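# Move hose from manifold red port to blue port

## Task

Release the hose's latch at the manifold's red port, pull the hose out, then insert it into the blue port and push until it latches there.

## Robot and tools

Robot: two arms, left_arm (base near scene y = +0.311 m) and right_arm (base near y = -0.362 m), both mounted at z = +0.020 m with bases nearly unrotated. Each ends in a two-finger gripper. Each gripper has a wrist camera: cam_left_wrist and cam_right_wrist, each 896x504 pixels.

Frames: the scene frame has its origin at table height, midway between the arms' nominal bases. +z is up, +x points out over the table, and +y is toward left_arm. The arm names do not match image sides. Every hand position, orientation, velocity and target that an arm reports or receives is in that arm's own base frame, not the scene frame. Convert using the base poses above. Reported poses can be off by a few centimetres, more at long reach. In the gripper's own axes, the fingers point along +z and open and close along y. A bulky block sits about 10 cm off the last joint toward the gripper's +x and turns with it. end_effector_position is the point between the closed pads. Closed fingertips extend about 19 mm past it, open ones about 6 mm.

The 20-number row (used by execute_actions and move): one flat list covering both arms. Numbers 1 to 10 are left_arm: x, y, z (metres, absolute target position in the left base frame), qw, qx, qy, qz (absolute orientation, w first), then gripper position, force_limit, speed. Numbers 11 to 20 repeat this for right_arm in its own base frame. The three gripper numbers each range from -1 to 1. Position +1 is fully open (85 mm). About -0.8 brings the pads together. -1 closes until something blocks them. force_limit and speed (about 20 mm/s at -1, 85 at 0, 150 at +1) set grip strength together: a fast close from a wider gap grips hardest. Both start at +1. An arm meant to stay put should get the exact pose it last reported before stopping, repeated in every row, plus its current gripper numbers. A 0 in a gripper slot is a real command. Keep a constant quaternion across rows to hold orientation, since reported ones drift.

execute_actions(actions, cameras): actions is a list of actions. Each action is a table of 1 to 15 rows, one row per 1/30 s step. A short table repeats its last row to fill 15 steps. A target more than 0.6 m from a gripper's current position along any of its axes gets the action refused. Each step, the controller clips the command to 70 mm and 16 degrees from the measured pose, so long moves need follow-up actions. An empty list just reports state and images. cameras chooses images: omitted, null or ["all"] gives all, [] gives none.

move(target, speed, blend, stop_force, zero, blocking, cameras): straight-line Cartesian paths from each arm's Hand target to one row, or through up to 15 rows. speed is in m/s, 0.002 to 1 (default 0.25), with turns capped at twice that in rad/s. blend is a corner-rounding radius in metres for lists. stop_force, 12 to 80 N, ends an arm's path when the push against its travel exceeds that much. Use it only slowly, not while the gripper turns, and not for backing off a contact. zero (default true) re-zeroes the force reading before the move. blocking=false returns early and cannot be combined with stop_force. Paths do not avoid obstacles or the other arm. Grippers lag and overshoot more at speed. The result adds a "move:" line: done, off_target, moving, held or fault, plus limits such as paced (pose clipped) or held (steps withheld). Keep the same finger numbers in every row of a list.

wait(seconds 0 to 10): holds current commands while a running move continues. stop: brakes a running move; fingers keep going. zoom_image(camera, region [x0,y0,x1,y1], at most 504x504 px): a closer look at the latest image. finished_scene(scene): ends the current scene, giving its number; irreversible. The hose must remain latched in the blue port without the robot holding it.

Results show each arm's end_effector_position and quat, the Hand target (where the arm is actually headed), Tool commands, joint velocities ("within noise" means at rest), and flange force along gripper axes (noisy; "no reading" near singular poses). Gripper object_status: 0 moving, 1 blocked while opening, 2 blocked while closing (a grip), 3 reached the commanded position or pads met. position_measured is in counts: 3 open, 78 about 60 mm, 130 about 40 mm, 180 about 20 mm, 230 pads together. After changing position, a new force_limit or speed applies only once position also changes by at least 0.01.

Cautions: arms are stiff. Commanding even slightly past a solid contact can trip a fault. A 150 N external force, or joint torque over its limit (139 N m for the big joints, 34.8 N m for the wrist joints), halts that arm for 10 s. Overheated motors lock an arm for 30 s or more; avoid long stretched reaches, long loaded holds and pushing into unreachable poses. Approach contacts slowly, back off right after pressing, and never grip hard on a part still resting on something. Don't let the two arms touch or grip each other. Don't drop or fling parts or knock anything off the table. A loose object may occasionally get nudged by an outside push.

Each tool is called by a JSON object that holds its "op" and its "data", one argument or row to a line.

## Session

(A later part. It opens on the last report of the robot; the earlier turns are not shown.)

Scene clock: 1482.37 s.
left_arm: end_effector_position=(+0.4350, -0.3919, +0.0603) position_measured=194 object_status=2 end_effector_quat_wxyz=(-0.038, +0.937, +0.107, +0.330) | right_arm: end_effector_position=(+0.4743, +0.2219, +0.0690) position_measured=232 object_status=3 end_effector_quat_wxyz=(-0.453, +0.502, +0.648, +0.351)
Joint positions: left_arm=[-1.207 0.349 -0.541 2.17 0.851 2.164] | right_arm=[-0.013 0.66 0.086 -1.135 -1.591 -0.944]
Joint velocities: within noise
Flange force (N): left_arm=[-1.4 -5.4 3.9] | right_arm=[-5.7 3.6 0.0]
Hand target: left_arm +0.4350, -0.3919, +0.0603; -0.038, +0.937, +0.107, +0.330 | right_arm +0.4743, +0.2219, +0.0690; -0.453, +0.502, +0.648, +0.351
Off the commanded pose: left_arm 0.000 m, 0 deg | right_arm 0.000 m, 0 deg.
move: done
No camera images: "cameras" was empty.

{"op": "move", "data": {
  "target": [
    [0.4350, -0.3919, 0.0603, -0.0376, 0.9371, 0.1068, 0.33, 1, -1, -1, 0.4743, 0.2219, 0.069, -0.453, 0.502, 0.648, 0.351, -1, -1, 0],
    [0.374, -0.406, 0.1382, -0.0376, 0.9371, 0.1068, 0.33, 1, -1, -1, 0.4743, 0.2219, 0.069, -0.453, 0.502, 0.648, 0.351, -1, -1, 0]
  ],
  "speed": 0.06
}}

{"op": "zoom_image", "data": {
  "camera": "cam_right_wrist",
  "region": [240, 100, 560, 300]
}}

{"op": "zoom_image", "data": {
  "camera": "cam_left_wrist",
  "region": [340, 60, 580, 260]
}}

Scene clock: 1495.87 s.
left_arm: end_effector_position=(+0.3740, -0.4060, +0.1382) position_measured=3 object_status=3 end_effector_quat_wxyz=(-0.038, +0.937, +0.107, +0.330) | right_arm: end_effector_position=(+0.4743, +0.2219, +0.0690) position_measured=232 object_status=3 end_effector_quat_wxyz=(-0.453, +0.502, +0.648, +0.351)
Joint positions: left_arm=[-1.372 0.215 -0.48 2.343 1.064 2.07] | right_arm=[-0.013 0.66 0.086 -1.135 -1.591 -0.944]
Joint velocities: within noise
Flange force (N): left_arm=[0.8 -0.3 3.7] | right_arm=[-5.7 3.9 -0.1]
Hand target: left_arm +0.3740, -0.4060, +0.1382; -0.038, +0.937, +0.107, +0.330 | right_arm +0.4743, +0.2219, +0.0690; -0.453, +0.502, +0.648, +0.351
Off the commanded pose: left_arm 0.000 m, 0 deg | right_arm 0.000 m, 0 deg.
move: done

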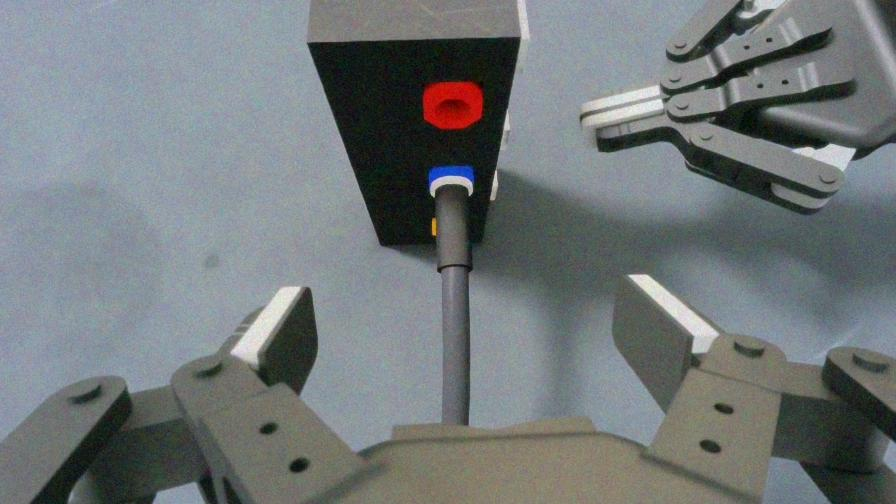

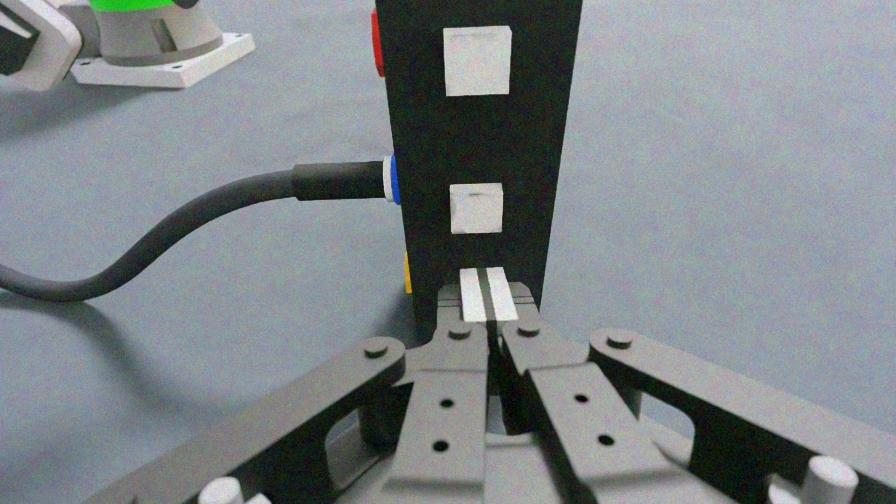

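Scaled by 1.575 from the camera's 896x504 image, which has a finer 1280x720 frame.

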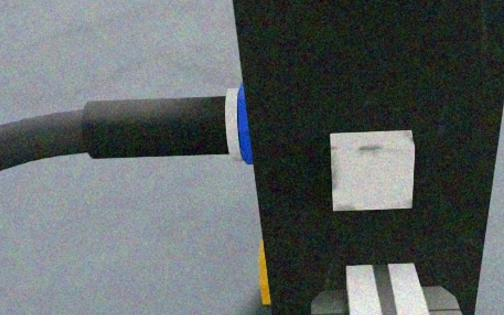

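Scaled by 2.100 from the camera's 896x504 image, which has a finer 1280x720 frame.

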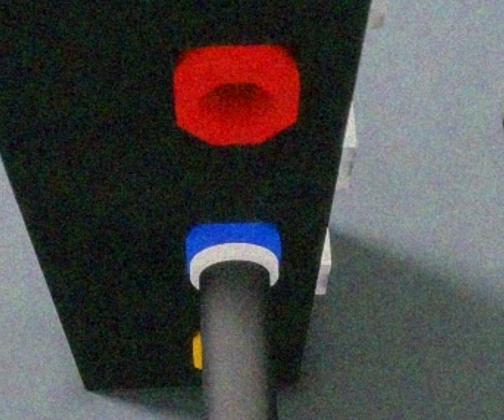

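{"op": "finished_scene", "data": {
  "scene": 1
}}

The scene is finished: the task was done.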